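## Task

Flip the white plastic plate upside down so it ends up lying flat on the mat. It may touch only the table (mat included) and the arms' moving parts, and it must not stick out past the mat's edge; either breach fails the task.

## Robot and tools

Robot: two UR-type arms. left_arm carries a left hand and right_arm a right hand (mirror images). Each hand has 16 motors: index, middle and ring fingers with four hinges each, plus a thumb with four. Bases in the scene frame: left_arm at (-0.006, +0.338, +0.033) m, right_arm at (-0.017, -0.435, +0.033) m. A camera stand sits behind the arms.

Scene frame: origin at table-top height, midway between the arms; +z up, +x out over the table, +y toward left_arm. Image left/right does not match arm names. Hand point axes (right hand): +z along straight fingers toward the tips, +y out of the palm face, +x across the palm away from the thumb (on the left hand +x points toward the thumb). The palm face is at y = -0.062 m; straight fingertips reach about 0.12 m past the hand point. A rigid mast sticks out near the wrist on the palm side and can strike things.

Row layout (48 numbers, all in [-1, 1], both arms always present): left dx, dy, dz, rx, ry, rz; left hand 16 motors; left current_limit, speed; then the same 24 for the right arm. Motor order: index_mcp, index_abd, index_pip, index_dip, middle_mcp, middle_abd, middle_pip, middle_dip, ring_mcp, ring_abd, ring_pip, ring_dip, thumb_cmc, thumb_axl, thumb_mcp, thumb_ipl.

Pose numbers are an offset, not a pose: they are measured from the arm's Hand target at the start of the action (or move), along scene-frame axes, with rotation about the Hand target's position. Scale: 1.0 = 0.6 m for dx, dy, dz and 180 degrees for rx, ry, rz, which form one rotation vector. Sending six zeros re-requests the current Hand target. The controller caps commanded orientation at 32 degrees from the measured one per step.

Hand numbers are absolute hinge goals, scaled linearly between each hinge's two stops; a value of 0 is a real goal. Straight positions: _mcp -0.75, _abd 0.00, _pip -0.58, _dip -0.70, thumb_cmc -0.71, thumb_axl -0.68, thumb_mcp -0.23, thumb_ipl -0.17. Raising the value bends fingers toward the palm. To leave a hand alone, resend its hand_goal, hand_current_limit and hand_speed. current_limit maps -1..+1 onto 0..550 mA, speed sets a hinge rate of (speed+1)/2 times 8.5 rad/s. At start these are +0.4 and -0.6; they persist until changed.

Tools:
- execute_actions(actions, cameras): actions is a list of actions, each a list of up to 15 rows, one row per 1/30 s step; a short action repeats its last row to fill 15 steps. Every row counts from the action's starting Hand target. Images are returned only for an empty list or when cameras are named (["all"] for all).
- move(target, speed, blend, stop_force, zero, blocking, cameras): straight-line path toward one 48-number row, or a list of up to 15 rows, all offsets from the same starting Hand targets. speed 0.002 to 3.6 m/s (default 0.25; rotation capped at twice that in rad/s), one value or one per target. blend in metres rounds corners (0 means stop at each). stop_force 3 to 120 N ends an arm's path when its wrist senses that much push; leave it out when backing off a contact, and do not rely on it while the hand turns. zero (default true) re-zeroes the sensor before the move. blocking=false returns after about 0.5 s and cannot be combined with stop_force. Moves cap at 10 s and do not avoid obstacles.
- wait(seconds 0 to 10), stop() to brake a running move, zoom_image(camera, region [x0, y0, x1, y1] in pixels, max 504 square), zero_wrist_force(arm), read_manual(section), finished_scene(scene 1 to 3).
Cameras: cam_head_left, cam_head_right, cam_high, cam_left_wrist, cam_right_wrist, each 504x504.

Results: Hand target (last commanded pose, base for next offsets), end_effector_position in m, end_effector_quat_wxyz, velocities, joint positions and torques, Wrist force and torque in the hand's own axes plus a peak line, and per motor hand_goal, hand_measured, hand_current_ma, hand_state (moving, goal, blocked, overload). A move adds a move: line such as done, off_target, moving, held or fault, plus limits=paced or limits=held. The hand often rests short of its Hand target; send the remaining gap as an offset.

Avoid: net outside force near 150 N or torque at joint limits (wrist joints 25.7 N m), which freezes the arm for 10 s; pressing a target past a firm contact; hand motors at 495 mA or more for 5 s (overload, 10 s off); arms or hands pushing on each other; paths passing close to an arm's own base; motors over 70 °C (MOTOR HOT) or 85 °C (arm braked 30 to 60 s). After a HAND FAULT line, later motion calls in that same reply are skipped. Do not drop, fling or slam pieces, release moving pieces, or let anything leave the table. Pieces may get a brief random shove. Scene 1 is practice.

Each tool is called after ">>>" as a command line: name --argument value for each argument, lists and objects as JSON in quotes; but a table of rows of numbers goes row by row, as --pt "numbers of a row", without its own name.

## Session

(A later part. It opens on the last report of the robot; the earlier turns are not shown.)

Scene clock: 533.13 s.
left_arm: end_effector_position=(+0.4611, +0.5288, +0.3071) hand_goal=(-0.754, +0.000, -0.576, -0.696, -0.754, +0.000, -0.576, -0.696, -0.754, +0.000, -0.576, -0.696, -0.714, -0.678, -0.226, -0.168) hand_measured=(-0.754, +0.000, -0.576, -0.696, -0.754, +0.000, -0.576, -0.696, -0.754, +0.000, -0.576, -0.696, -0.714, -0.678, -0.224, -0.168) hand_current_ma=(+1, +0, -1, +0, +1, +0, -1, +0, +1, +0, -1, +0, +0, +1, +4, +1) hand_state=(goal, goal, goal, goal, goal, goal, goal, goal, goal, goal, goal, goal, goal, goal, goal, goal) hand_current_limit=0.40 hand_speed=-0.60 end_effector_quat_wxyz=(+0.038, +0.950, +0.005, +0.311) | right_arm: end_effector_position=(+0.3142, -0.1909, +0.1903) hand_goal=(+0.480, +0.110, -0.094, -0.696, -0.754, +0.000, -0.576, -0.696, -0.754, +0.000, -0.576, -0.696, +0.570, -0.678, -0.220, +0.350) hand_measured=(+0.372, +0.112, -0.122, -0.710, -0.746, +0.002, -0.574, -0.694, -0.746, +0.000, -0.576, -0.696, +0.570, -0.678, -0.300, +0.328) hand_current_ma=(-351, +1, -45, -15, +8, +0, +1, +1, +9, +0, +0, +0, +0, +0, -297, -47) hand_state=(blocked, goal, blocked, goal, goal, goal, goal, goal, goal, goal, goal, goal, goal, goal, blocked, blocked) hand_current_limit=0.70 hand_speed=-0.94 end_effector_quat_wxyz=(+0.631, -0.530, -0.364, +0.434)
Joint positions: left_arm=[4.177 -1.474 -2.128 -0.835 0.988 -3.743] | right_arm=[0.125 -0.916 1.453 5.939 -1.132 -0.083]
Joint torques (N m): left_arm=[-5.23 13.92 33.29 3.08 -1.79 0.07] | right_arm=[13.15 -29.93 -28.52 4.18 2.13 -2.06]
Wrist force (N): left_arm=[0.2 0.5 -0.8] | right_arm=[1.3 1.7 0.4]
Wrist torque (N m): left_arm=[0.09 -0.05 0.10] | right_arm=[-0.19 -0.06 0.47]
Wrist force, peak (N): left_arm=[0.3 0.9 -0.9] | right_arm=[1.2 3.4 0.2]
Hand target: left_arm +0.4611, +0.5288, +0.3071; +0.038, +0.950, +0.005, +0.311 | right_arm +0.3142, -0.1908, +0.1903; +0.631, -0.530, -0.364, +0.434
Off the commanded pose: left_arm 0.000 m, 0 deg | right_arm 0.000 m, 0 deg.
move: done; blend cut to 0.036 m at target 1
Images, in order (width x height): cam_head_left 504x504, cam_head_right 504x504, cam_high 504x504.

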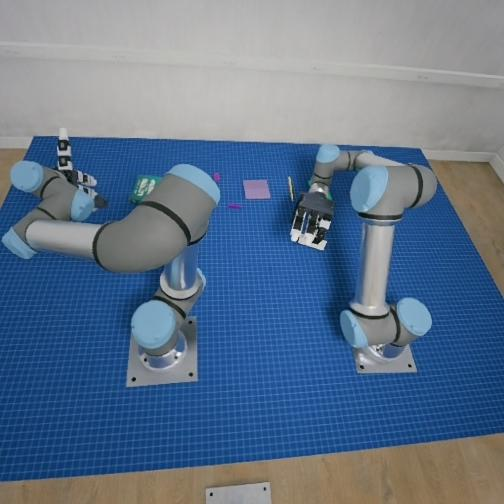

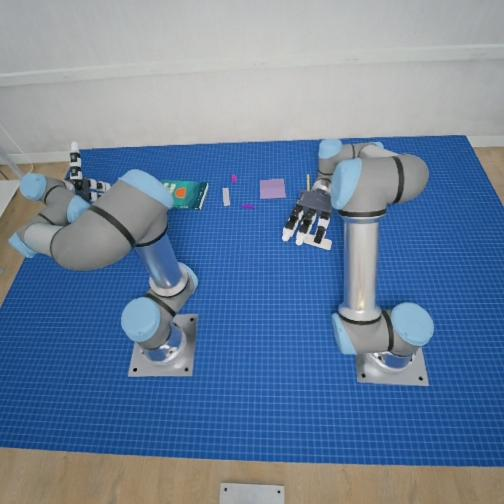

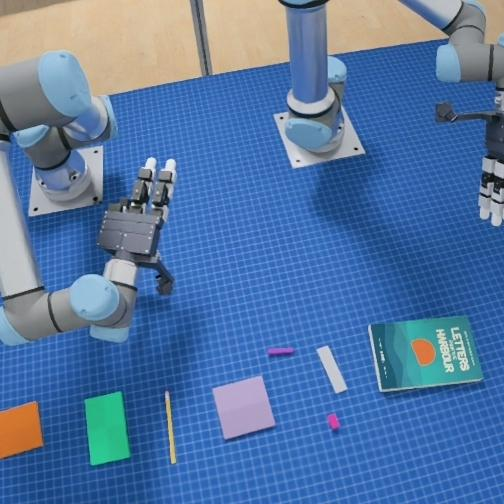

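>>> move --target '[0,0,0,0,0,0,-0.754,0,-0.576,-0.696,-0.754,0,-0.576,-0.696,-0.754,0,-0.576,-0.696,-0.714,-0.678,-0.226,-0.168,0.4,-0.6, 0,0,-0.1167,0,0,0,0.48,0.11,-0.0949,-0.6957,-0.754,0,-0.576,-0.696,-0.754,0,-0.576,-0.696,0.571,-0.678,-0.22,0.351,0.7,-0.94]' --speed 0.1 --cameras '[]'

>>> move --target '[0,0,0,0,0,0,-0.754,0,-0.576,-0.696,-0.754,0,-0.576,-0.696,-0.754,0,-0.576,-0.696,-0.714,-0.678,-0.226,-0.168,0.4,-0.6, 0,0,-0.031,0,0,0,0.48,0.11,-0.0949,-0.6957,-0.754,0,-0.576,-0.696,-0.754,0,-0.576,-0.696,0.571,-0.678,-0.22,0.351,0.7,-0.94]' --speed 0.015 --stop_force 3 --cameras '["cam_head_left","cam_head_right"]'

>>> zoom_image --camera "cam_head_right" --region '[274, 215, 354, 295]'

>>> zoom_image --camera "cam_head_left" --region '[264, 215, 344, 295]'

Scene clock: 545.30 s.
left_arm: end_effector_position=(+0.4611, +0.5288, +0.3071) hand_goal=(-0.754, +0.000, -0.576, -0.696, -0.754, +0.000, -0.576, -0.696, -0.754, +0.000, -0.576, -0.696, -0.714, -0.678, -0.226, -0.168) hand_measured=(-0.754, +0.000, -0.576, -0.696, -0.754, +0.000, -0.576, -0.696, -0.754, +0.000, -0.576, -0.696, -0.714, -0.678, -0.224, -0.168) hand_current_ma=(+1, +0, -1, +0, +1, +0, -1, +0, +1, +0, -1, +0, +0, +1, +4, +1) hand_state=(goal, goal, goal, goal, goal, goal, goal, goal, goal, goal, goal, goal, goal, goal, goal, goal) hand_current_limit=0.40 hand_speed=-0.60 end_effector_quat_wxyz=(+0.038, +0.950, +0.005, +0.311) | right_arm: end_effector_position=(+0.3142, -0.1907, +0.1205) hand_goal=(+0.480, +0.110, -0.094, -0.696, -0.754, +0.000, -0.576, -0.696, -0.754, +0.000, -0.576, -0.696, +0.570, -0.678, -0.220, +0.350) hand_measured=(+0.372, +0.112, -0.122, -0.710, -0.746, +0.002, -0.574, -0.694, -0.746, +0.000, -0.576, -0.696, +0.570, -0.678, -0.300, +0.328) hand_current_ma=(-351, +1, -45, -15, +8, +0, +1, +1, +9, +0, +0, +0, +0, +0, -297, -47) hand_state=(blocked, goal, blocked, goal, goal, goal, goal, goal, goal, goal, goal, goal, goal, goal, blocked, blocked) hand_current_limit=0.70 hand_speed=-0.94 end_effector_quat_wxyz=(+0.631, -0.530, -0.364, +0.434) end_effector_velocity=(+0.000, +0.000, -0.002) end_effector_angular_velocity=(+0.000, -0.002, +0.000)
Joint positions: left_arm=[4.177 -1.474 -2.128 -0.835 0.988 -3.743] | right_arm=[0.125 -0.822 1.496 5.802 -1.132 -0.083]
Joint velocities: left_arm=[within noise] | right_arm=[0.001 0.002 0.001 -0.005 0.001 0]
Joint torques (N m): left_arm=[-5.94 13.23 33.9 3.1 -1.77 -0.02] | right_arm=[6.13 -30.49 -2.53 0.09 1.14 0.17]
Wrist force (N): left_arm=[0.3 0.6 -0.6] | right_arm=[1.2 2.0 0.7]
Wrist torque (N m): left_arm=[0.09 -0.06 0.10] | right_arm=[-0.20 -0.06 0.43]
Wrist force, peak (N): left_arm=[0.2 0.9 -0.9] | right_arm=[1.1 2.6 0.4]
Hand target: left_arm +0.4611, +0.5288, +0.3071; +0.038, +0.950, +0.005, +0.311 | right_arm +0.3142, -0.1908, +0.1203; +0.631, -0.530, -0.364, +0.434
Off the commanded pose: left_arm 0.000 m, 0 deg | right_arm 0.000 m, 0 deg.
move: done
No camera images: "cameras" was empty.

Scene clock: 547.57 s.
left_arm: end_effector_position=(+0.4611, +0.5288, +0.3071) hand_goal=(-0.754, +0.000, -0.576, -0.696, -0.754, +0.000, -0.576, -0.696, -0.754, +0.000, -0.576, -0.696, -0.714, -0.678, -0.226, -0.168) hand_measured=(-0.754, +0.000, -0.576, -0.696, -0.754, +0.000, -0.576, -0.696, -0.754, +0.000, -0.576, -0.696, -0.714, -0.678, -0.224, -0.168) hand_current_ma=(+1, +0, -1, +0, +1, +0, -1, +0, +1, +0, -1, +0, +0, +1, +4, +1) hand_state=(goal, goal, goal, goal, goal, goal, goal, goal, goal, goal, goal, goal, goal, goal, goal, goal) hand_current_limit=0.40 hand_speed=-0.60 end_effector_quat_wxyz=(+0.038, +0.950, +0.005, +0.311) | right_arm: end_effector_position=(+0.3142, -0.1908, +0.1017) hand_goal=(+0.480, +0.110, -0.094, -0.696, -0.754, +0.000, -0.576, -0.696, -0.754, +0.000, -0.576, -0.696, +0.570, -0.678, -0.220, +0.350) hand_measured=(+0.372, +0.112, -0.122, -0.710, -0.746, +0.002, -0.574, -0.694, -0.746, +0.000, -0.576, -0.696, +0.570, -0.678, -0.300, +0.328) hand_current_ma=(-351, +1, -45, -15, +8, +0, +1, +1, +9, +0, +0, +0, +0, +0, -297, -47) hand_state=(blocked, goal, blocked, goal, goal, goal, goal, goal, goal, goal, goal, goal, goal, goal, blocked, blocked) hand_current_limit=0.70 hand_speed=-0.94 end_effector_quat_wxyz=(+0.631, -0.530, -0.364, +0.434)
Joint positions: left_arm=[4.177 -1.474 -2.128 -0.835 0.988 -3.743] | right_arm=[0.125 -0.794 1.502 5.767 -1.132 -0.083]
Joint torques (N m): left_arm=[-5.03 13.85 33.91 2.93 -1.88 0.18] | right_arm=[-13.38 -30.68 -2.22 0.32 0.72 1.25]
Wrist force (N): left_arm=[0.4 0.7 -0.6] | right_arm=[1.2 1.8 0.5]
Wrist torque (N m): left_arm=[0.11 -0.08 0.11] | right_arm=[-0.21 -0.07 0.43]
Wrist force, peak (N): left_arm=[0.4 0.6 -1.2] | right_arm=[1.4 2.0 0.6]
Hand target: left_arm +0.4611, +0.5288, +0.3071; +0.038, +0.950, +0.005, +0.311 | right_arm +0.3142, -0.1908, +0.1017; +0.631, -0.530, -0.364, +0.434
Off the commanded pose: left_arm 0.000 m, 0 deg | right_arm 0.000 m, 0 deg.
move: done
Images, in order (width x height): cam_head_left 504x504, cam_head_right 504x504.

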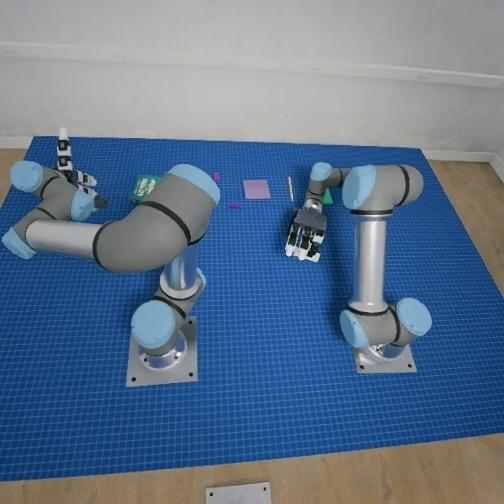

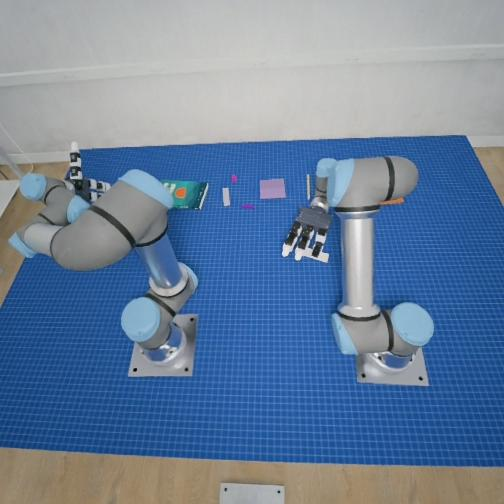

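Scaled by 6.300 from the camera's 504x504 image, which has a finer 720x720 frame.

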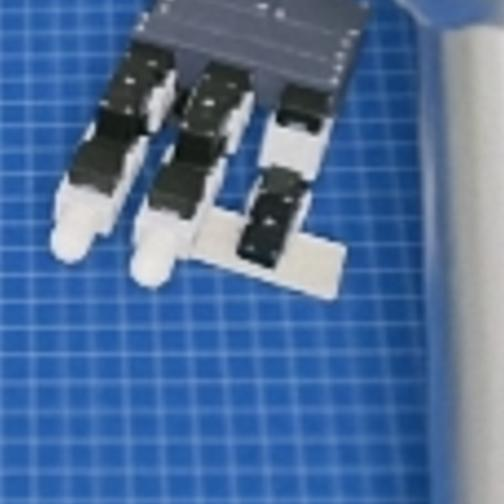

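Scaled by 6.300 from the camera's 504x504 image, which has a finer 720x720 frame.

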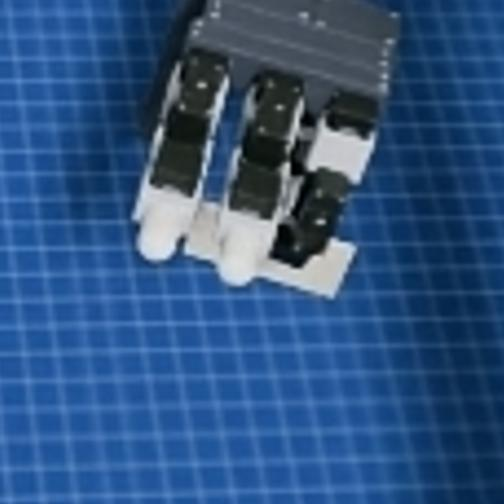

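>>> move --target '[0,0,0,0,0,0,-0.754,0,-0.576,-0.696,-0.754,0,-0.576,-0.696,-0.754,0,-0.576,-0.696,-0.714,-0.678,-0.226,-0.168,0.4,-0.6, 0,0,0.008,0.0613,-0.0235,-0.0116,0.48,0.11,-0.0949,-0.6957,-0.754,0,-0.576,-0.696,-0.754,0,-0.576,-0.696,0.571,-0.678,-0.22,0.351,0.7,-0.94]' --speed 0.1 --cameras '["cam_head_left","cam_head_right"]'

>>> zoom_image --camera "cam_head_right" --region '[284, 225, 344, 285]'

>>> zoom_image --camera "cam_head_left" --region '[274, 225, 334, 285]'

Scene clock: 580.83 s.
left_arm: end_effector_position=(+0.4611, +0.5288, +0.3071) hand_goal=(-0.754, +0.000, -0.576, -0.696, -0.754, +0.000, -0.576, -0.696, -0.754, +0.000, -0.576, -0.696, -0.714, -0.678, -0.226, -0.168) hand_measured=(-0.754, +0.000, -0.576, -0.696, -0.754, +0.000, -0.576, -0.696, -0.754, +0.000, -0.576, -0.696, -0.714, -0.678, -0.224, -0.168) hand_current_ma=(+1, +0, -1, +0, +1, +0, -1, +0, +1, +0, -1, +0, +0, +1, +4, +1) hand_state=(goal, goal, goal, goal, goal, goal, goal, goal, goal, goal, goal, goal, goal, goal, goal, goal) hand_current_limit=0.40 hand_speed=-0.60 end_effector_quat_wxyz=(+0.038, +0.950, +0.005, +0.311) | right_arm: end_effector_position=(+0.3142, -0.1908, +0.1065) hand_goal=(+0.480, +0.110, -0.094, -0.696, -0.754, +0.000, -0.576, -0.696, -0.754, +0.000, -0.576, -0.696, +0.570, -0.678, -0.220, +0.350) hand_measured=(+0.372, +0.112, -0.122, -0.710, -0.746, +0.002, -0.574, -0.694, -0.746, +0.000, -0.576, -0.696, +0.570, -0.678, -0.300, +0.328) hand_current_ma=(-351, +0, -45, -15, +8, +0, +1, +1, +9, +0, +0, +0, +0, +0, -297, -47) hand_state=(blocked, goal, blocked, goal, goal, goal, goal, goal, goal, goal, goal, goal, goal, goal, blocked, blocked) hand_current_limit=0.70 hand_speed=-0.94 end_effector_quat_wxyz=(+0.673, -0.489, -0.418, +0.366)
Joint positions: left_arm=[4.177 -1.474 -2.128 -0.835 0.988 -3.743] | right_arm=[0.096 -0.826 1.54 5.759 -1.161 -0.286]
Joint torques (N m): left_arm=[-5.6 13.27 32.97 3.06 -1.63 0.19] | right_arm=[-14.26 -50.31 -2.83 0.35 -2.46 -2.24]
Wrist force (N): left_arm=[0.2 0.5 -0.8] | right_arm=[0.8 1.7 0.7]
Wrist torque (N m): left_arm=[0.10 -0.06 0.10] | right_arm=[-0.23 -0.14 0.44]
Wrist force, peak (N): left_arm=[0.3 1.0 -0.8] | right_arm=[1.5 1.9 0.5]
Hand target: left_arm +0.4611, +0.5288, +0.3071; +0.038, +0.950, +0.005, +0.311 | right_arm +0.3142, -0.1908, +0.1065; +0.673, -0.489, -0.418, +0.366
Off the commanded pose: left_arm 0.000 m, 0 deg | right_arm 0.000 m, 0 deg.
move: done
Images, in order (width x height): cam_head_left 504x504, cam_head_right 504x504.

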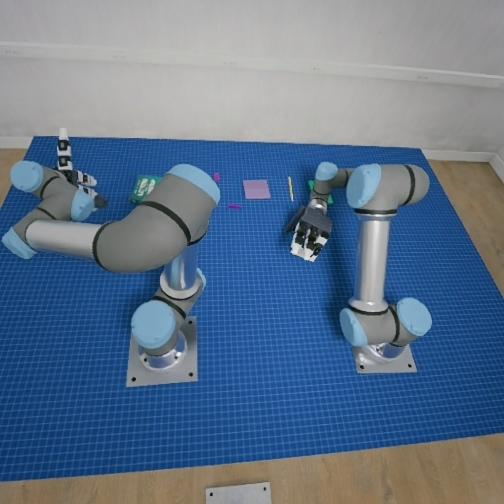

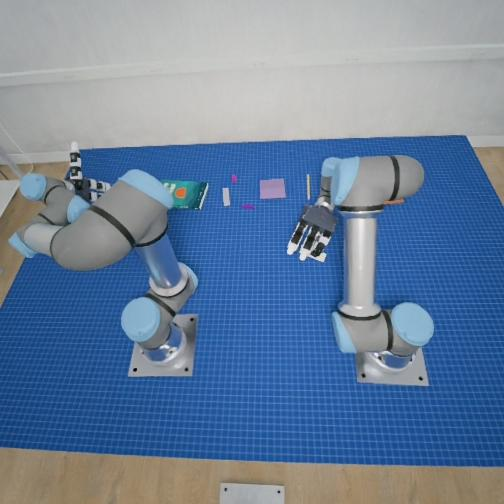

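Scaled by 8.400 from the camera's 504x504 image, which has a finer 720x720 frame.

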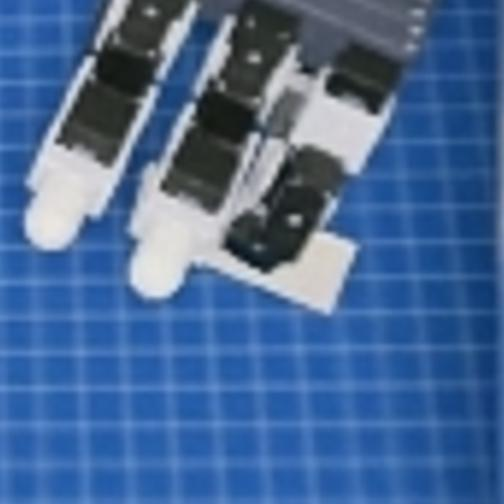

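Scaled by 8.400 from the camera's 504x504 image, which has a finer 720x720 frame.

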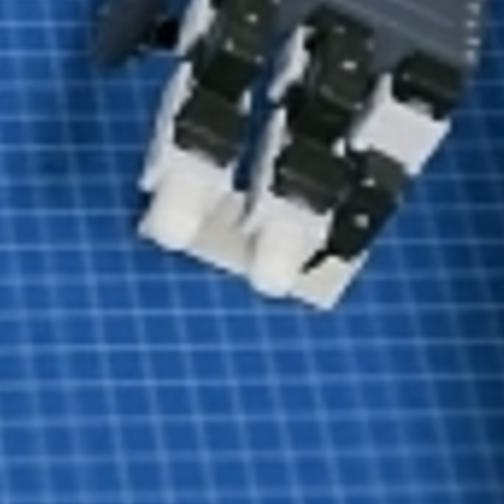

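>>> zoom_image --camera "cam_head_right" --region '[300, 240, 330, 270]'

>>> zoom_image --camera "cam_head_left" --region '[290, 240, 320, 270]'

Scaled by 16.800 from the camera's 504x504 image, which has a finer 720x720 frame.

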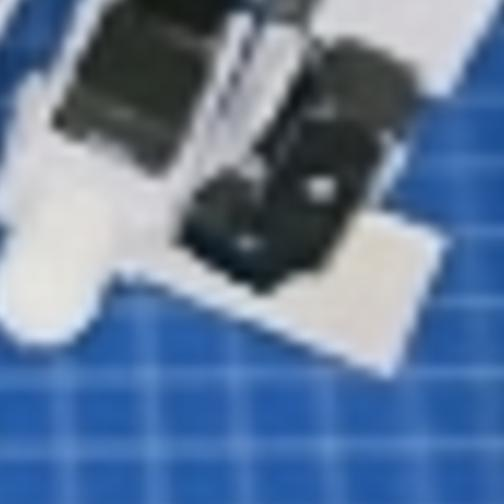

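Scaled by 16.800 from the camera's 504x504 image, which has a finer 720x720 frame.

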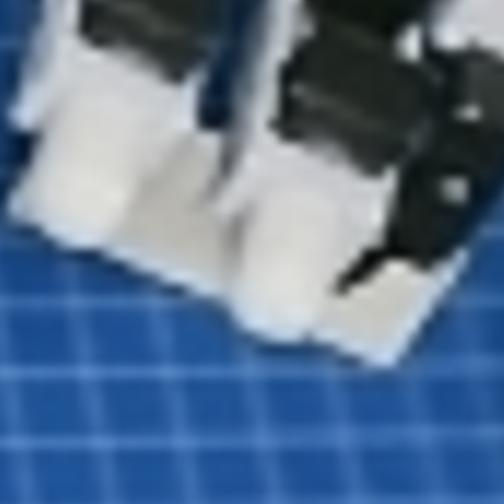

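>>> move --target '[0,0,0,0,0,0,-0.754,0,-0.576,-0.696,-0.754,0,-0.576,-0.696,-0.754,0,-0.576,-0.696,-0.714,-0.678,-0.226,-0.168,0.4,-0.6, 0,0,-0.01,-0.0139,-0.0363,0,0.48,0.11,-0.0949,-0.6957,-0.754,0,-0.576,-0.696,-0.754,0,-0.576,-0.696,0.571,-0.678,-0.22,0.351,0.7,-0.94]' --speed 0.1 --cameras '[]'

>>> move --target '[0,0,0,0,0,0,-0.754,0,-0.576,-0.696,-0.754,0,-0.576,-0.696,-0.754,0,-0.576,-0.696,-0.714,-0.678,-0.226,-0.168,0.4,-0.6, 0,0,-0.06,0,0,0,0.48,0.11,-0.0949,-0.6957,-0.754,0,-0.576,-0.696,-0.754,0,-0.576,-0.696,0.571,-0.678,-0.22,0.351,0.7,-0.94]' --speed 0.012 --stop_force 3 --cameras '["cam_head_left","cam_head_right"]'

>>> zoom_image --camera "cam_head_right" --region '[294, 235, 334, 275]'

>>> zoom_image --camera "cam_head_left" --region '[284, 235, 324, 275]'

Scene clock: 622.53 s.
left_arm: end_effector_position=(+0.4611, +0.5288, +0.3071) hand_goal=(-0.754, +0.000, -0.576, -0.696, -0.754, +0.000, -0.576, -0.696, -0.754, +0.000, -0.576, -0.696, -0.714, -0.678, -0.226, -0.168) hand_measured=(-0.754, +0.000, -0.576, -0.696, -0.754, +0.000, -0.576, -0.696, -0.754, +0.000, -0.576, -0.696, -0.714, -0.678, -0.224, -0.168) hand_current_ma=(+1, +0, -1, +0, +1, +0, -1, +0, +1, +0, -1, +0, +0, +1, +4, +1) hand_state=(goal, goal, goal, goal, goal, goal, goal, goal, goal, goal, goal, goal, goal, goal, goal, goal) hand_current_limit=0.40 hand_speed=-0.60 end_effector_quat_wxyz=(+0.038, +0.950, +0.005, +0.311) | right_arm: end_effector_position=(+0.3142, -0.1908, +0.1005) hand_goal=(+0.480, +0.110, -0.094, -0.696, -0.754, +0.000, -0.576, -0.696, -0.754, +0.000, -0.576, -0.696, +0.570, -0.678, -0.220, +0.350) hand_measured=(+0.372, +0.112, -0.122, -0.710, -0.746, +0.002, -0.574, -0.694, -0.746, +0.000, -0.576, -0.696, +0.566, -0.678, -0.300, +0.328) hand_current_ma=(-351, +0, -45, -15, +8, +0, +1, +1, +9, +0, +0, +0, -3, +0, -297, -47) hand_state=(blocked, goal, blocked, goal, goal, goal, goal, goal, goal, goal, goal, goal, goal, goal, blocked, blocked) hand_current_limit=0.70 hand_speed=-0.94 end_effector_quat_wxyz=(+0.637, -0.523, -0.447, +0.346) end_effector_velocity=(+0.000, +0.000, -0.001) end_effector_angular_velocity=(-0.001, -0.004, +0.000)
Joint positions: left_arm=[4.177 -1.474 -2.128 -0.835 0.988 -3.743] | right_arm=[0.101 -0.898 1.596 5.642 -1.149 -0.233]
Joint velocities: left_arm=[within noise] | right_arm=[0 -0.002 0.002 -0.005 0 0.002]
Joint torques (N m): left_arm=[-4.69 14.01 33.18 2.91 -1.75 0.3] | right_arm=[12.09 -49.32 -4.1 0.06 2.27 1.97]
Wrist force (N): left_arm=[0.3 0.8 -0.7] | right_arm=[0.5 1.4 0.6]
Wrist torque (N m): left_arm=[0.13 -0.06 0.10] | right_arm=[-0.23 -0.06 0.33]
Wrist force, peak (N): left_arm=[0.4 0.7 -0.9] | right_arm=[0.8 2.0 1.0]
Hand target: left_arm +0.4611, +0.5288, +0.3071; +0.038, +0.950, +0.005, +0.311 | right_arm +0.3142, -0.1908, +0.1005; +0.637, -0.523, -0.447, +0.346
Off the commanded pose: left_arm 0.000 m, 0 deg | right_arm 0.000 m, 0 deg.
move: done
No camera images: "cameras" was empty.

Scene clock: 624.17 s.
left_arm: end_effector_position=(+0.4611, +0.5288, +0.3071) hand_goal=(-0.754, +0.000, -0.576, -0.696, -0.754, +0.000, -0.576, -0.696, -0.754, +0.000, -0.576, -0.696, -0.714, -0.678, -0.226, -0.168) hand_measured=(-0.754, +0.000, -0.576, -0.696, -0.754, +0.000, -0.576, -0.696, -0.754, +0.000, -0.576, -0.696, -0.714, -0.678, -0.224, -0.168) hand_current_ma=(+1, +0, -1, +0, +1, +0, -1, +0, +1, +0, -1, +0, +0, +1, +4, +1) hand_state=(goal, goal, goal, goal, goal, goal, goal, goal, goal, goal, goal, goal, goal, goal, goal, goal) hand_current_limit=0.40 hand_speed=-0.60 end_effector_quat_wxyz=(+0.038, +0.950, +0.005, +0.311) | right_arm: end_effector_position=(+0.3142, -0.1908, +0.0961) hand_goal=(+0.480, +0.110, -0.094, -0.696, -0.754, +0.000, -0.576, -0.696, -0.754, +0.000, -0.576, -0.696, +0.570, -0.678, -0.220, +0.350) hand_measured=(+0.372, +0.122, -0.126, -0.710, -0.746, +0.002, -0.574, -0.694, -0.746, +0.000, -0.576, -0.696, +0.574, -0.676, -0.296, +0.330) hand_current_ma=(-351, +12, -53, -18, +8, +0, +1, +1, +9, +0, +0, +0, +4, +1, -281, -42) hand_state=(blocked, goal, blocked, goal, goal, goal, goal, goal, goal, goal, goal, goal, goal, goal, blocked, blocked) hand_current_limit=0.70 hand_speed=-0.94 end_effector_quat_wxyz=(+0.637, -0.523, -0.447, +0.346)
Joint positions: left_arm=[4.177 -1.474 -2.128 -0.835 0.988 -3.743] | right_arm=[0.102 -0.892 1.599 5.633 -1.149 -0.233]
Joint torques (N m): left_arm=[-4.57 14.14 33.59 2.99 -1.9 0.19] | right_arm=[11.64 -48.6 -26.29 3.86 1.48 1.72]
Wrist force (N): left_arm=[0.3 0.8 -0.5] | right_arm=[1.0 1.1 0.7]
Wrist torque (N m): left_arm=[0.11 -0.06 0.10] | right_arm=[-0.25 -0.09 0.32]
Wrist force, peak (N): left_arm=[0.0 0.9 -0.9] | right_arm=[2.0 -3.9 0.8]
Hand target: left_arm +0.4611, +0.5288, +0.3071; +0.038, +0.950, +0.005, +0.311 | right_arm +0.3142, -0.1908, +0.0961; +0.637, -0.523, -0.447, +0.346 (not the last commanded pose)
Off the commanded pose: left_arm 0.000 m, 0 deg | right_arm 0.032 m, 0 deg.
move: contact (right_arm)
Images, in order (width x height): cam_head_left 504x504, cam_head_right 504x504.

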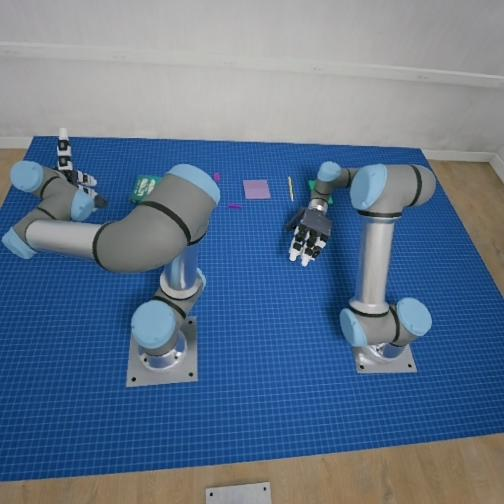

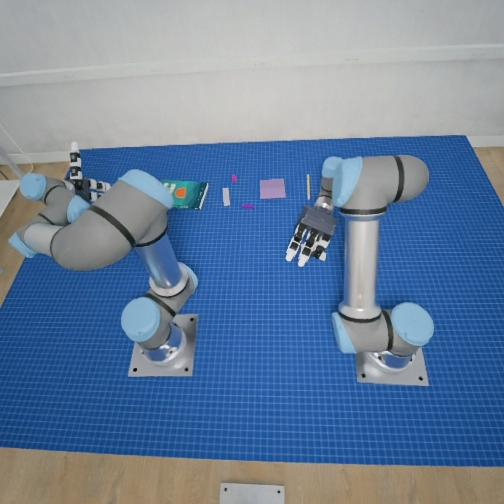

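Scaled by 12.600 from the camera's 504x504 image, which has a finer 720x720 frame.

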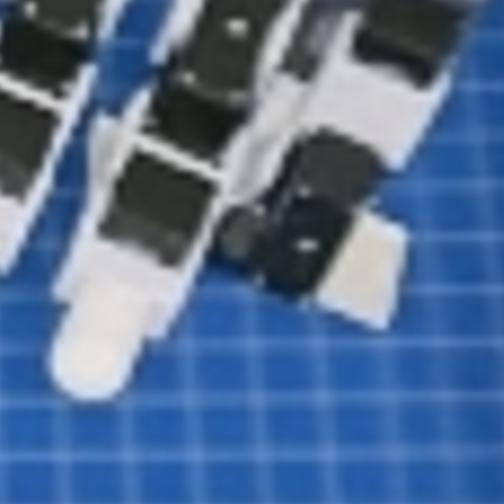

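Scaled by 12.600 from the camera's 504x504 image, which has a finer 720x720 frame.

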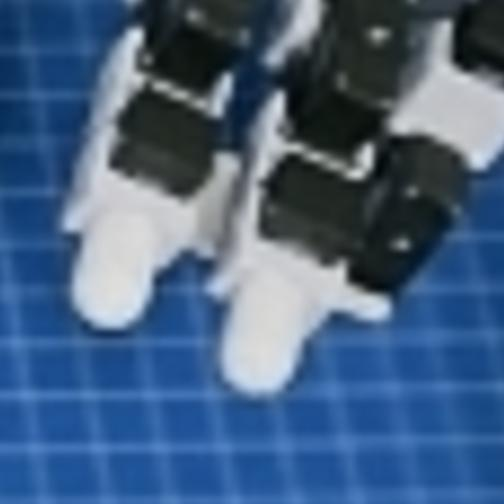

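>>> move --target '[0,0,0,0,0,0,-0.754,0,-0.576,-0.696,-0.754,0,-0.576,-0.696,-0.754,0,-0.576,-0.696,-0.714,-0.678,-0.226,-0.168,0.4,-0.6, 0,0,0,0,0,0,0.42,0.11,-0.0949,-0.6957,-0.754,0,-0.576,-0.696,-0.754,0,-0.576,-0.696,0.571,-0.678,-0.265,0.34,0.7,-0.94]' --speed 0.05 --cameras '[]'

>>> move --target '[0,0,0,0,0,0,-0.754,0,-0.576,-0.696,-0.754,0,-0.576,-0.696,-0.754,0,-0.576,-0.696,-0.714,-0.678,-0.226,-0.168,0.4,-0.6, 0,0,-0.018,0,0,0,0.42,0.11,-0.0949,-0.6957,-0.754,0,-0.576,-0.696,-0.754,0,-0.576,-0.696,0.571,-0.678,-0.265,0.34,0.7,-0.94]' --speed 0.01 --stop_force 3.5 --cameras '["cam_head_left","cam_head_right"]'

>>> zoom_image --camera "cam_head_right" --region '[294, 235, 334, 275]'

>>> zoom_image --camera "cam_head_left" --region '[284, 235, 324, 275]'

Scene clock: 637.13 s.
left_arm: end_effector_position=(+0.4611, +0.5288, +0.3071) hand_goal=(-0.754, +0.000, -0.576, -0.696, -0.754, +0.000, -0.576, -0.696, -0.754, +0.000, -0.576, -0.696, -0.714, -0.678, -0.226, -0.168) hand_measured=(-0.754, +0.000, -0.576, -0.696, -0.754, +0.000, -0.576, -0.696, -0.754, +0.000, -0.576, -0.696, -0.714, -0.678, -0.224, -0.168) hand_current_ma=(+1, +0, -1, +0, +1, +0, -1, +0, +1, +0, -1, +0, +0, +1, +4, +1) hand_state=(goal, goal, goal, goal, goal, goal, goal, goal, goal, goal, goal, goal, goal, goal, goal, goal) hand_current_limit=0.40 hand_speed=-0.60 end_effector_quat_wxyz=(+0.038, +0.950, +0.005, +0.311) | right_arm: end_effector_position=(+0.3142, -0.1908, +0.0961) hand_goal=(+0.420, +0.110, -0.094, -0.696, -0.754, +0.000, -0.576, -0.696, -0.754, +0.000, -0.576, -0.696, +0.570, -0.678, -0.266, +0.340) hand_measured=(+0.370, +0.120, -0.126, -0.710, -0.746, +0.002, -0.574, -0.694, -0.746, +0.000, -0.576, -0.696, +0.574, -0.676, -0.296, +0.326) hand_current_ma=(-114, +9, -53, -18, +8, +0, +1, +1, +9, +0, +0, +0, +3, +1, -74, -22) hand_state=(blocked, goal, blocked, goal, goal, goal, goal, goal, goal, goal, goal, goal, goal, goal, blocked, goal) hand_current_limit=0.70 hand_speed=-0.94 end_effector_quat_wxyz=(+0.637, -0.523, -0.447, +0.346)
Joint positions: left_arm=[4.177 -1.474 -2.128 -0.835 0.988 -3.743] | right_arm=[0.102 -0.892 1.599 5.633 -1.149 -0.233]
Joint torques (N m): left_arm=[-5.16 13.04 33.55 3.01 -1.79 0.26] | right_arm=[11.39 -48.77 -25.96 3.63 1.49 1.66]
Wrist force (N): left_arm=[0.0 0.4 -0.6] | right_arm=[1.1 0.8 0.7]
Wrist torque (N m): left_arm=[0.07 -0.03 0.08] | right_arm=[-0.27 -0.09 0.31]
Wrist force, peak (N): left_arm=[0.2 0.7 -1.1] | right_arm=[1.2 1.2 0.9]
Hand target: left_arm +0.4611, +0.5288, +0.3071; +0.038, +0.950, +0.005, +0.311 | right_arm +0.3142, -0.1908, +0.0961; +0.637, -0.523, -0.447, +0.346
Off the commanded pose: left_arm 0.000 m, 0 deg | right_arm 0.000 m, 0 deg.
move: done
No camera images: "cameras" was empty.

Scene clock: 638.27 s.
left_arm: end_effector_position=(+0.4611, +0.5288, +0.3071) hand_goal=(-0.754, +0.000, -0.576, -0.696, -0.754, +0.000, -0.576, -0.696, -0.754, +0.000, -0.576, -0.696, -0.714, -0.678, -0.226, -0.168) hand_measured=(-0.754, +0.000, -0.576, -0.696, -0.754, +0.000, -0.576, -0.696, -0.754, +0.000, -0.576, -0.696, -0.714, -0.678, -0.224, -0.168) hand_current_ma=(+1, +0, -1, +0, +1, +0, -1, +0, +1, +0, -1, +0, +0, +1, +4, +1) hand_state=(goal, goal, goal, goal, goal, goal, goal, goal, goal, goal, goal, goal, goal, goal, goal, goal) hand_current_limit=0.40 hand_speed=-0.60 end_effector_quat_wxyz=(+0.038, +0.950, +0.005, +0.311) | right_arm: end_effector_position=(+0.3142, -0.1908, +0.0959) hand_goal=(+0.420, +0.110, -0.094, -0.696, -0.754, +0.000, -0.576, -0.696, -0.754, +0.000, -0.576, -0.696, +0.570, -0.678, -0.266, +0.340) hand_measured=(+0.368, +0.120, -0.126, -0.710, -0.746, +0.002, -0.574, -0.694, -0.746, +0.000, -0.576, -0.696, +0.574, -0.676, -0.296, +0.330) hand_current_ma=(-117, +9, -53, -18, +8, +0, +1, +1, +9, +0, +0, +0, +3, +1, -74, -17) hand_state=(blocked, goal, blocked, goal, goal, goal, goal, goal, goal, goal, goal, goal, goal, goal, blocked, goal) hand_current_limit=0.70 hand_speed=-0.94 end_effector_quat_wxyz=(+0.637, -0.523, -0.447, +0.346)
Joint positions: left_arm=[4.177 -1.474 -2.128 -0.835 0.988 -3.743] | right_arm=[0.102 -0.891 1.599 5.633 -1.149 -0.233]
Joint torques (N m): left_arm=[-4.79 13.68 33.22 3.07 -1.85 0.31] | right_arm=[11.64 -48.12 -9.64 3.75 1.46 1.82]
Wrist force (N): left_arm=[0.3 0.6 -0.7] | right_arm=[1.0 0.7 0.6]
Wrist torque (N m): left_arm=[0.10 -0.06 0.10] | right_arm=[-0.29 -0.08 0.31]
Wrist force, peak (N): left_arm=[0.4 0.9 -0.7] | right_arm=[1.4 -3.7 0.9]
Hand target: left_arm +0.4611, +0.5288, +0.3071; +0.038, +0.950, +0.005, +0.311 | right_arm +0.3142, -0.1908, +0.0959; +0.637, -0.523, -0.447, +0.346 (not the last commanded pose)
Off the commanded pose: left_arm 0.000 m, 0 deg | right_arm 0.011 m, 0 deg.
move: contact (right_arm)
Images, in order (width x height): cam_head_left 504x504, cam_head_right 504x504.

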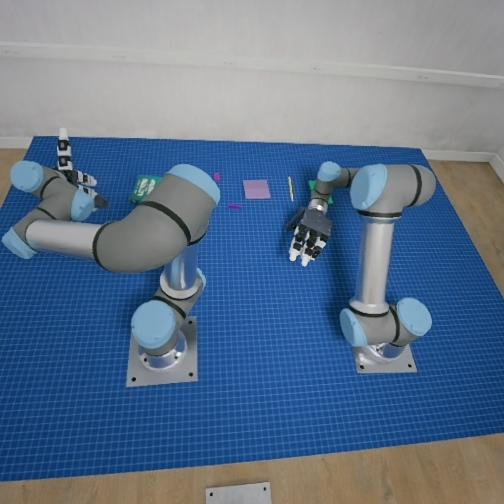

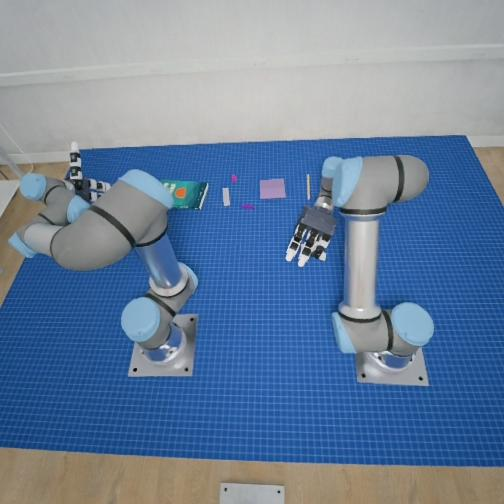

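Scaled by 12.600 from the camera's 504x504 image, which has a finer 720x720 frame.

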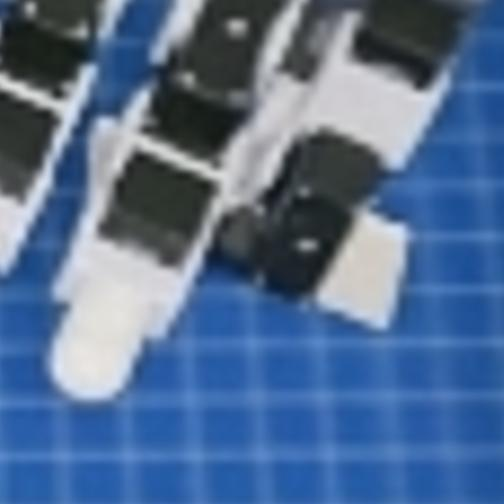

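Scaled by 12.600 from the camera's 504x504 image, which has a finer 720x720 frame.

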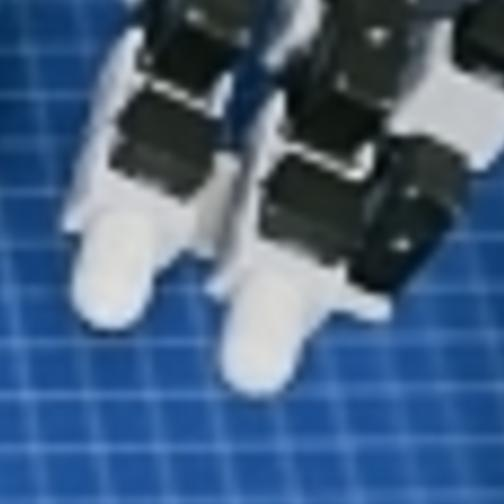

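>>> move --target '[0,0,0,0,0,0,-0.754,0,-0.576,-0.696,-0.754,0,-0.576,-0.696,-0.754,0,-0.576,-0.696,-0.714,-0.678,-0.226,-0.168,0.4,-0.6, 0.0318,-0.0122,0.015,0.0239,0.0622,0,0.42,0.11,-0.0949,-0.6957,-0.754,0,-0.576,-0.696,-0.754,0,-0.576,-0.696,0.571,-0.678,-0.265,0.34,0.7,-0.94]' --speed 0.06 --cameras '["cam_head_left","cam_head_right","cam_high"]'

>>> zoom_image --camera "cam_head_right" --region '[294, 235, 334, 275]'

>>> zoom_image --camera "cam_head_left" --region '[284, 235, 324, 275]'

>>> zoom_image --camera "cam_high" --region '[130, 190, 210, 270]'

Scene clock: 651.53 s.
left_arm: end_effector_position=(+0.4611, +0.5288, +0.3071) hand_goal=(-0.754, +0.000, -0.576, -0.696, -0.754, +0.000, -0.576, -0.696, -0.754, +0.000, -0.576, -0.696, -0.714, -0.678, -0.226, -0.168) hand_measured=(-0.754, +0.000, -0.576, -0.696, -0.754, +0.000, -0.576, -0.696, -0.754, +0.000, -0.576, -0.696, -0.714, -0.678, -0.224, -0.168) hand_current_ma=(+1, +0, -1, +0, +1, +0, -1, +0, +1, +0, -1, +0, +0, +1, +4, +1) hand_state=(goal, goal, goal, goal, goal, goal, goal, goal, goal, goal, goal, goal, goal, goal, goal, goal) hand_current_limit=0.40 hand_speed=-0.60 end_effector_quat_wxyz=(+0.038, +0.950, +0.005, +0.311) | right_arm: end_effector_position=(+0.3333, -0.1981, +0.1049) hand_goal=(+0.420, +0.110, -0.094, -0.696, -0.754, +0.000, -0.576, -0.696, -0.754, +0.000, -0.576, -0.696, +0.570, -0.678, -0.266, +0.340) hand_measured=(+0.368, +0.110, -0.126, -0.710, -0.746, +0.002, -0.574, -0.694, -0.746, +0.000, -0.576, -0.696, +0.570, -0.676, -0.296, +0.332) hand_current_ma=(-120, +0, -53, -18, +8, +0, +1, +1, +9, +0, +0, +0, +0, +1, -74, -12) hand_state=(blocked, goal, blocked, goal, goal, goal, goal, goal, goal, goal, goal, goal, goal, goal, blocked, goal) hand_current_limit=0.70 hand_speed=-0.94 end_effector_quat_wxyz=(+0.697, -0.463, -0.396, +0.379)
Joint positions: left_arm=[4.177 -1.474 -2.128 -0.835 0.988 -3.743] | right_arm=[0.08 -0.737 1.444 5.858 -1.185 -0.318]
Joint torques (N m): left_arm=[-4.73 13.39 32.86 2.84 -1.78 0.26] | right_arm=[-13.68 -32.26 -23.5 4.21 -2.52 -2.02]
Wrist force (N): left_arm=[0.0 0.7 -0.8] | right_arm=[0.6 1.8 0.8]
Wrist torque (N m): left_arm=[0.12 -0.02 0.08] | right_arm=[-0.19 -0.04 0.44]
Wrist force, peak (N): left_arm=[0.3 1.0 -0.7] | right_arm=[1.3 -3.2 1.7]
Hand target: left_arm +0.4611, +0.5288, +0.3071; +0.038, +0.950, +0.005, +0.311 | right_arm +0.3333, -0.1981, +0.1049; +0.697, -0.463, -0.396, +0.379
Off the commanded pose: left_arm 0.000 m, 0 deg | right_arm 0.000 m, 0 deg.
move: done
Images, in order (width x height): cam_head_left 504x504, cam_head_right 504x504, cam_high 504x504.

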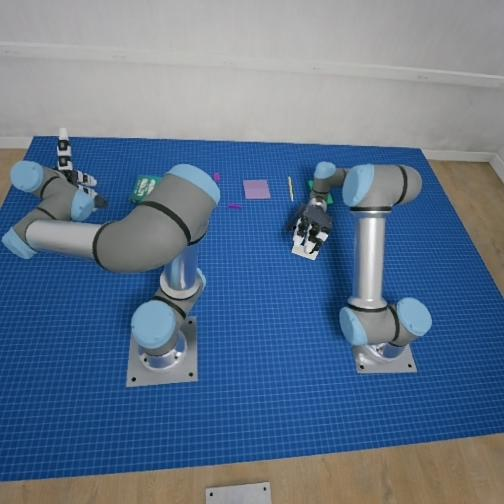

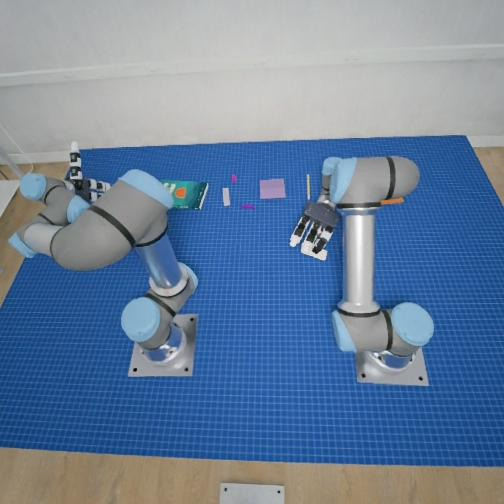

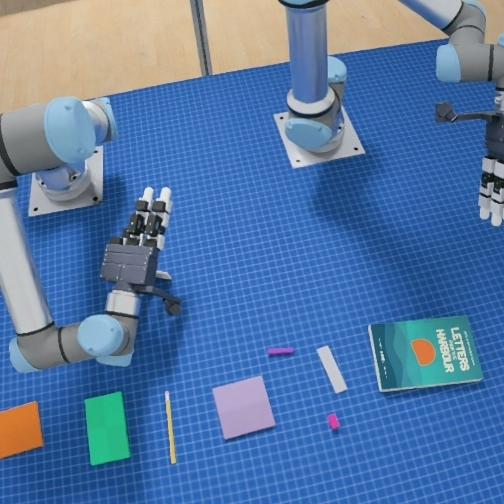

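Scaled by 12.600 from the camera's 504x504 image, which has a finer 720x720 frame.

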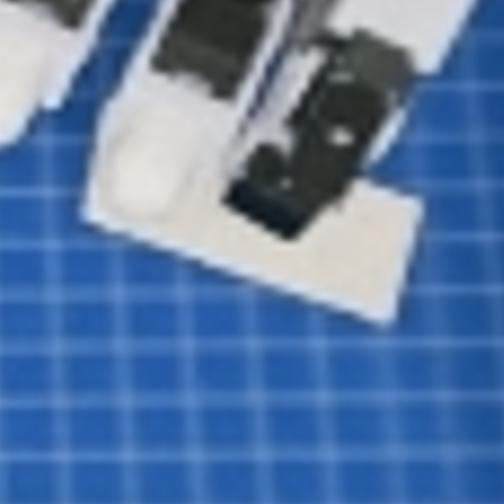

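Scaled by 12.600 from the camera's 504x504 image, which has a finer 720x720 frame.

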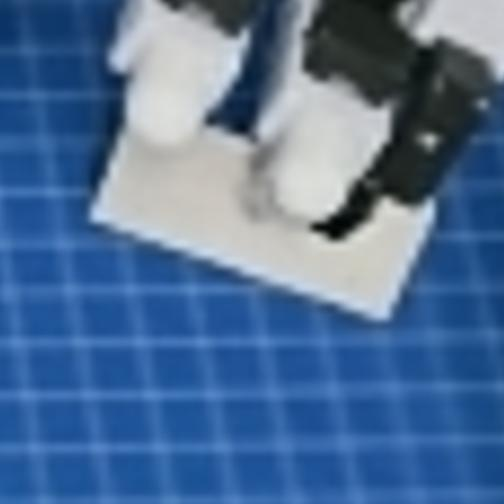

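Scaled by 6.300 from the camera's 504x504 image, which has a finer 720x720 frame.

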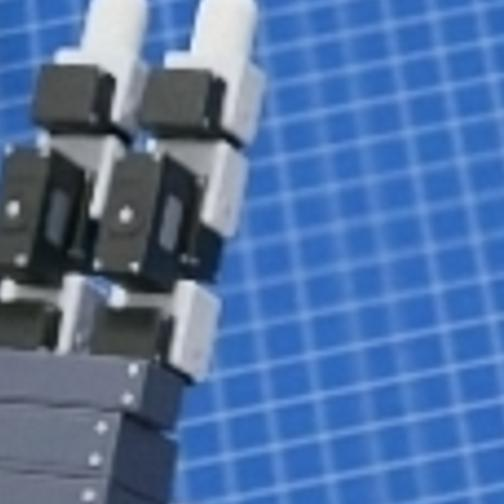

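>>> move --target '[0,0,0,0,0,0,-0.754,0,-0.576,-0.696,-0.754,0,-0.576,-0.696,-0.754,0,-0.576,-0.696,-0.714,-0.678,-0.226,-0.168,0.4,-0.6, 0,0,0,0,0,0,0.25,0.11,-0.0949,-0.6957,-0.754,0,-0.576,-0.696,-0.754,0,-0.576,-0.696,0.571,-0.678,-0.29,0.34,0.7,-0.95]' --speed 0.06 --cameras '["cam_head_left","cam_head_right"]'

>>> zoom_image --camera "cam_head_right" --region '[294, 235, 334, 275]'

>>> zoom_image --camera "cam_head_left" --region '[284, 235, 324, 275]'

Scene clock: 659.13 s.
left_arm: end_effector_position=(+0.4611, +0.5288, +0.3071) hand_goal=(-0.754, +0.000, -0.576, -0.696, -0.754, +0.000, -0.576, -0.696, -0.754, +0.000, -0.576, -0.696, -0.714, -0.678, -0.226, -0.168) hand_measured=(-0.754, +0.000, -0.576, -0.696, -0.754, +0.000, -0.576, -0.696, -0.754, +0.000, -0.576, -0.696, -0.714, -0.678, -0.224, -0.168) hand_current_ma=(+1, +0, -1, +0, +1, +0, -1, +0, +1, +0, -1, +0, +0, +1, +4, +1) hand_state=(goal, goal, goal, goal, goal, goal, goal, goal, goal, goal, goal, goal, goal, goal, goal, goal) hand_current_limit=0.40 hand_speed=-0.60 end_effector_quat_wxyz=(+0.038, +0.950, +0.005, +0.311) | right_arm: end_effector_position=(+0.3333, -0.1981, +0.1049) hand_goal=(+0.250, +0.110, -0.094, -0.696, -0.754, +0.000, -0.576, -0.696, -0.754, +0.000, -0.576, -0.696, +0.570, -0.678, -0.290, +0.340) hand_measured=(+0.264, +0.110, -0.096, -0.698, -0.746, +0.002, -0.574, -0.694, -0.746, +0.000, -0.576, -0.696, +0.570, -0.676, -0.296, +0.336) hand_current_ma=(+17, +0, -1, -2, +8, +0, +1, +1, +9, +0, +0, +0, +0, +1, -6, -4) hand_state=(goal, goal, goal, goal, goal, goal, goal, goal, goal, goal, goal, goal, goal, goal, goal, goal) hand_current_limit=0.70 hand_speed=-0.95 end_effector_quat_wxyz=(+0.697, -0.463, -0.396, +0.379)
Joint positions: left_arm=[4.177 -1.474 -2.128 -0.835 0.988 -3.743] | right_arm=[0.08 -0.737 1.444 5.858 -1.185 -0.319]
Joint torques (N m): left_arm=[-5.24 14.63 33.54 2.76 -1.81 0.45] | right_arm=[-12.26 -31.67 -25.62 4.15 -2.6 -2.07]
Wrist force (N): left_arm=[0.4 0.7 -0.6] | right_arm=[0.8 1.5 0.8]
Wrist torque (N m): left_arm=[0.10 -0.08 0.11] | right_arm=[-0.21 -0.06 0.45]
Wrist force, peak (N): left_arm=[0.5 0.9 -0.9] | right_arm=[0.8 1.9 0.9]
Hand target: left_arm +0.4611, +0.5288, +0.3071; +0.038, +0.950, +0.005, +0.311 | right_arm +0.3333, -0.1981, +0.1049; +0.697, -0.463, -0.396, +0.379
Off the commanded pose: left_arm 0.000 m, 0 deg | right_arm 0.000 m, 0 deg.
move: done
Images, in order (width x height): cam_head_left 504x504, cam_head_right 504x504.

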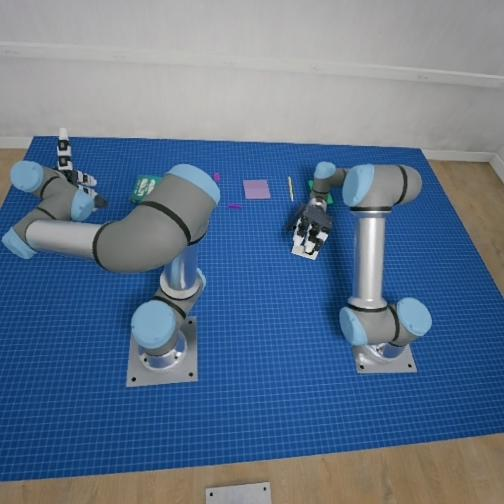

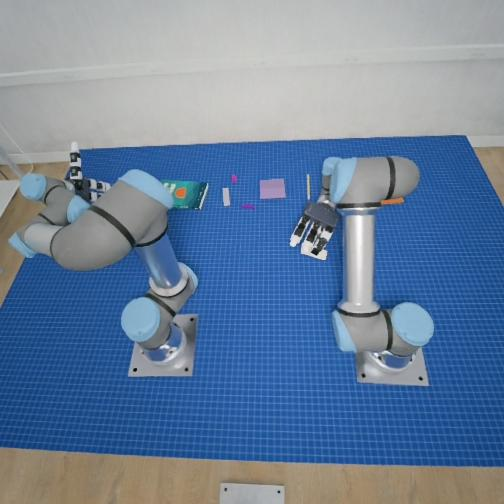

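Scaled by 12.600 from the camera's 504x504 image, which has a finer 720x720 frame.

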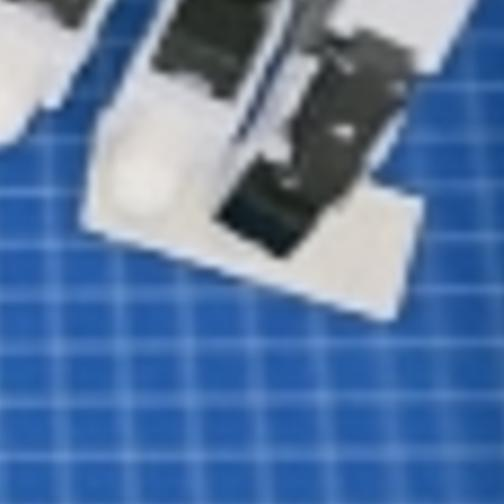

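Scaled by 12.600 from the camera's 504x504 image, which has a finer 720x720 frame.

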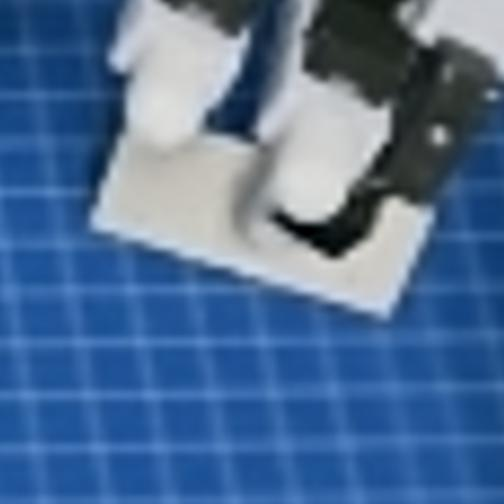

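>>> move --target '[0,0,0,0,0,0,-0.754,0,-0.576,-0.696,-0.754,0,-0.576,-0.696,-0.754,0,-0.576,-0.696,-0.714,-0.678,-0.226,-0.168,0.4,-0.6, 0,0,0,0,0,0,-0.754,0,-0.576,-0.6957,-0.754,0,-0.576,-0.696,-0.754,0,-0.576,-0.696,0.571,-0.678,-0.29,0.34,0.7,-0.85]' --speed 0.06 --cameras '["cam_head_left","cam_head_right"]'

>>> zoom_image --camera "cam_head_left" --region '[274, 225, 334, 285]'

Scene clock: 679.00 s.
left_arm: end_effector_position=(+0.4611, +0.5288, +0.3071) hand_goal=(-0.754, +0.000, -0.576, -0.696, -0.754, +0.000, -0.576, -0.696, -0.754, +0.000, -0.576, -0.696, -0.714, -0.678, -0.226, -0.168) hand_measured=(-0.754, +0.000, -0.576, -0.696, -0.754, +0.000, -0.576, -0.696, -0.754, +0.000, -0.576, -0.696, -0.714, -0.678, -0.224, -0.168) hand_current_ma=(+1, +0, -1, +0, +1, +0, -1, +0, +1, +0, -1, +0, +0, +1, +4, +1) hand_state=(goal, goal, goal, goal, goal, goal, goal, goal, goal, goal, goal, goal, goal, goal, goal, goal) hand_current_limit=0.40 hand_speed=-0.60 end_effector_quat_wxyz=(+0.038, +0.950, +0.005, +0.311) | right_arm: end_effector_position=(+0.3333, -0.1981, +0.1049) hand_goal=(-0.754, +0.000, -0.576, -0.696, -0.754, +0.000, -0.576, -0.696, -0.754, +0.000, -0.576, -0.696, +0.570, -0.678, -0.290, +0.340) hand_measured=(-0.730, +0.002, -0.568, -0.698, -0.746, +0.002, -0.574, -0.694, -0.746, +0.000, -0.576, -0.696, +0.570, -0.676, -0.296, +0.336) hand_current_ma=(+38, +1, +6, -1, +8, +0, +1, +1, +9, +0, +0, +0, +0, +1, -6, -4) hand_state=(blocked, goal, goal, goal, goal, goal, goal, goal, goal, goal, goal, goal, goal, goal, goal, goal) hand_current_limit=0.70 hand_speed=-0.85 end_effector_quat_wxyz=(+0.697, -0.463, -0.396, +0.379)
Joint positions: left_arm=[4.177 -1.474 -2.128 -0.835 0.988 -3.743] | right_arm=[0.08 -0.737 1.444 5.858 -1.185 -0.319]
Joint torques (N m): left_arm=[-6.01 14.25 33.22 2.83 -1.83 0.5] | right_arm=[-4.98 -32.55 -25.09 2.75 -2.54 -2.04]
Wrist force (N): left_arm=[0.3 0.7 -0.6] | right_arm=[0.6 1.5 0.8]
Wrist torque (N m): left_arm=[0.10 -0.06 0.10] | right_arm=[-0.23 -0.06 0.42]
Wrist force, peak (N): left_arm=[0.3 0.7 -1.0] | right_arm=[1.0 1.6 0.9]
Hand target: left_arm +0.4611, +0.5288, +0.3071; +0.038, +0.950, +0.005, +0.311 | right_arm +0.3333, -0.1981, +0.1049; +0.697, -0.463, -0.396, +0.379
Off the commanded pose: left_arm 0.000 m, 0 deg | right_arm 0.000 m, 0 deg.
move: done
Images, in order (width x height): cam_head_left 504x504, cam_head_right 504x504.

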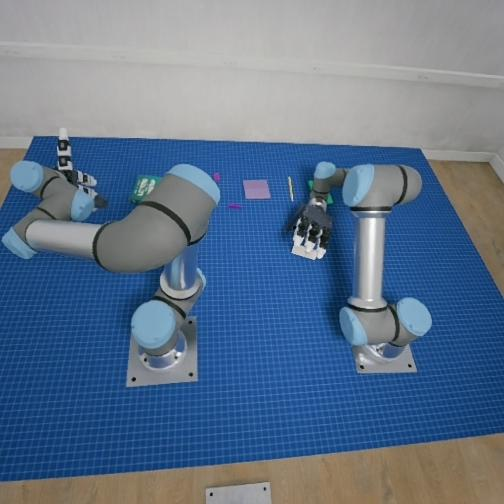

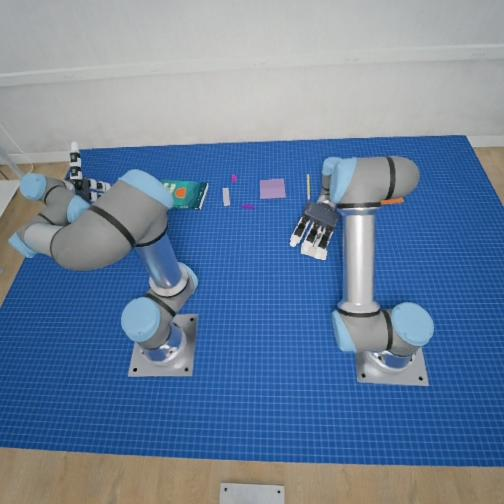

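Scaled by 8.400 from the camera's 504x504 image, which has a finer 720x720 frame.

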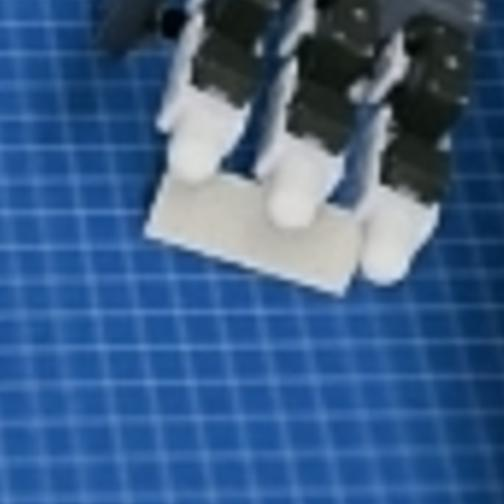

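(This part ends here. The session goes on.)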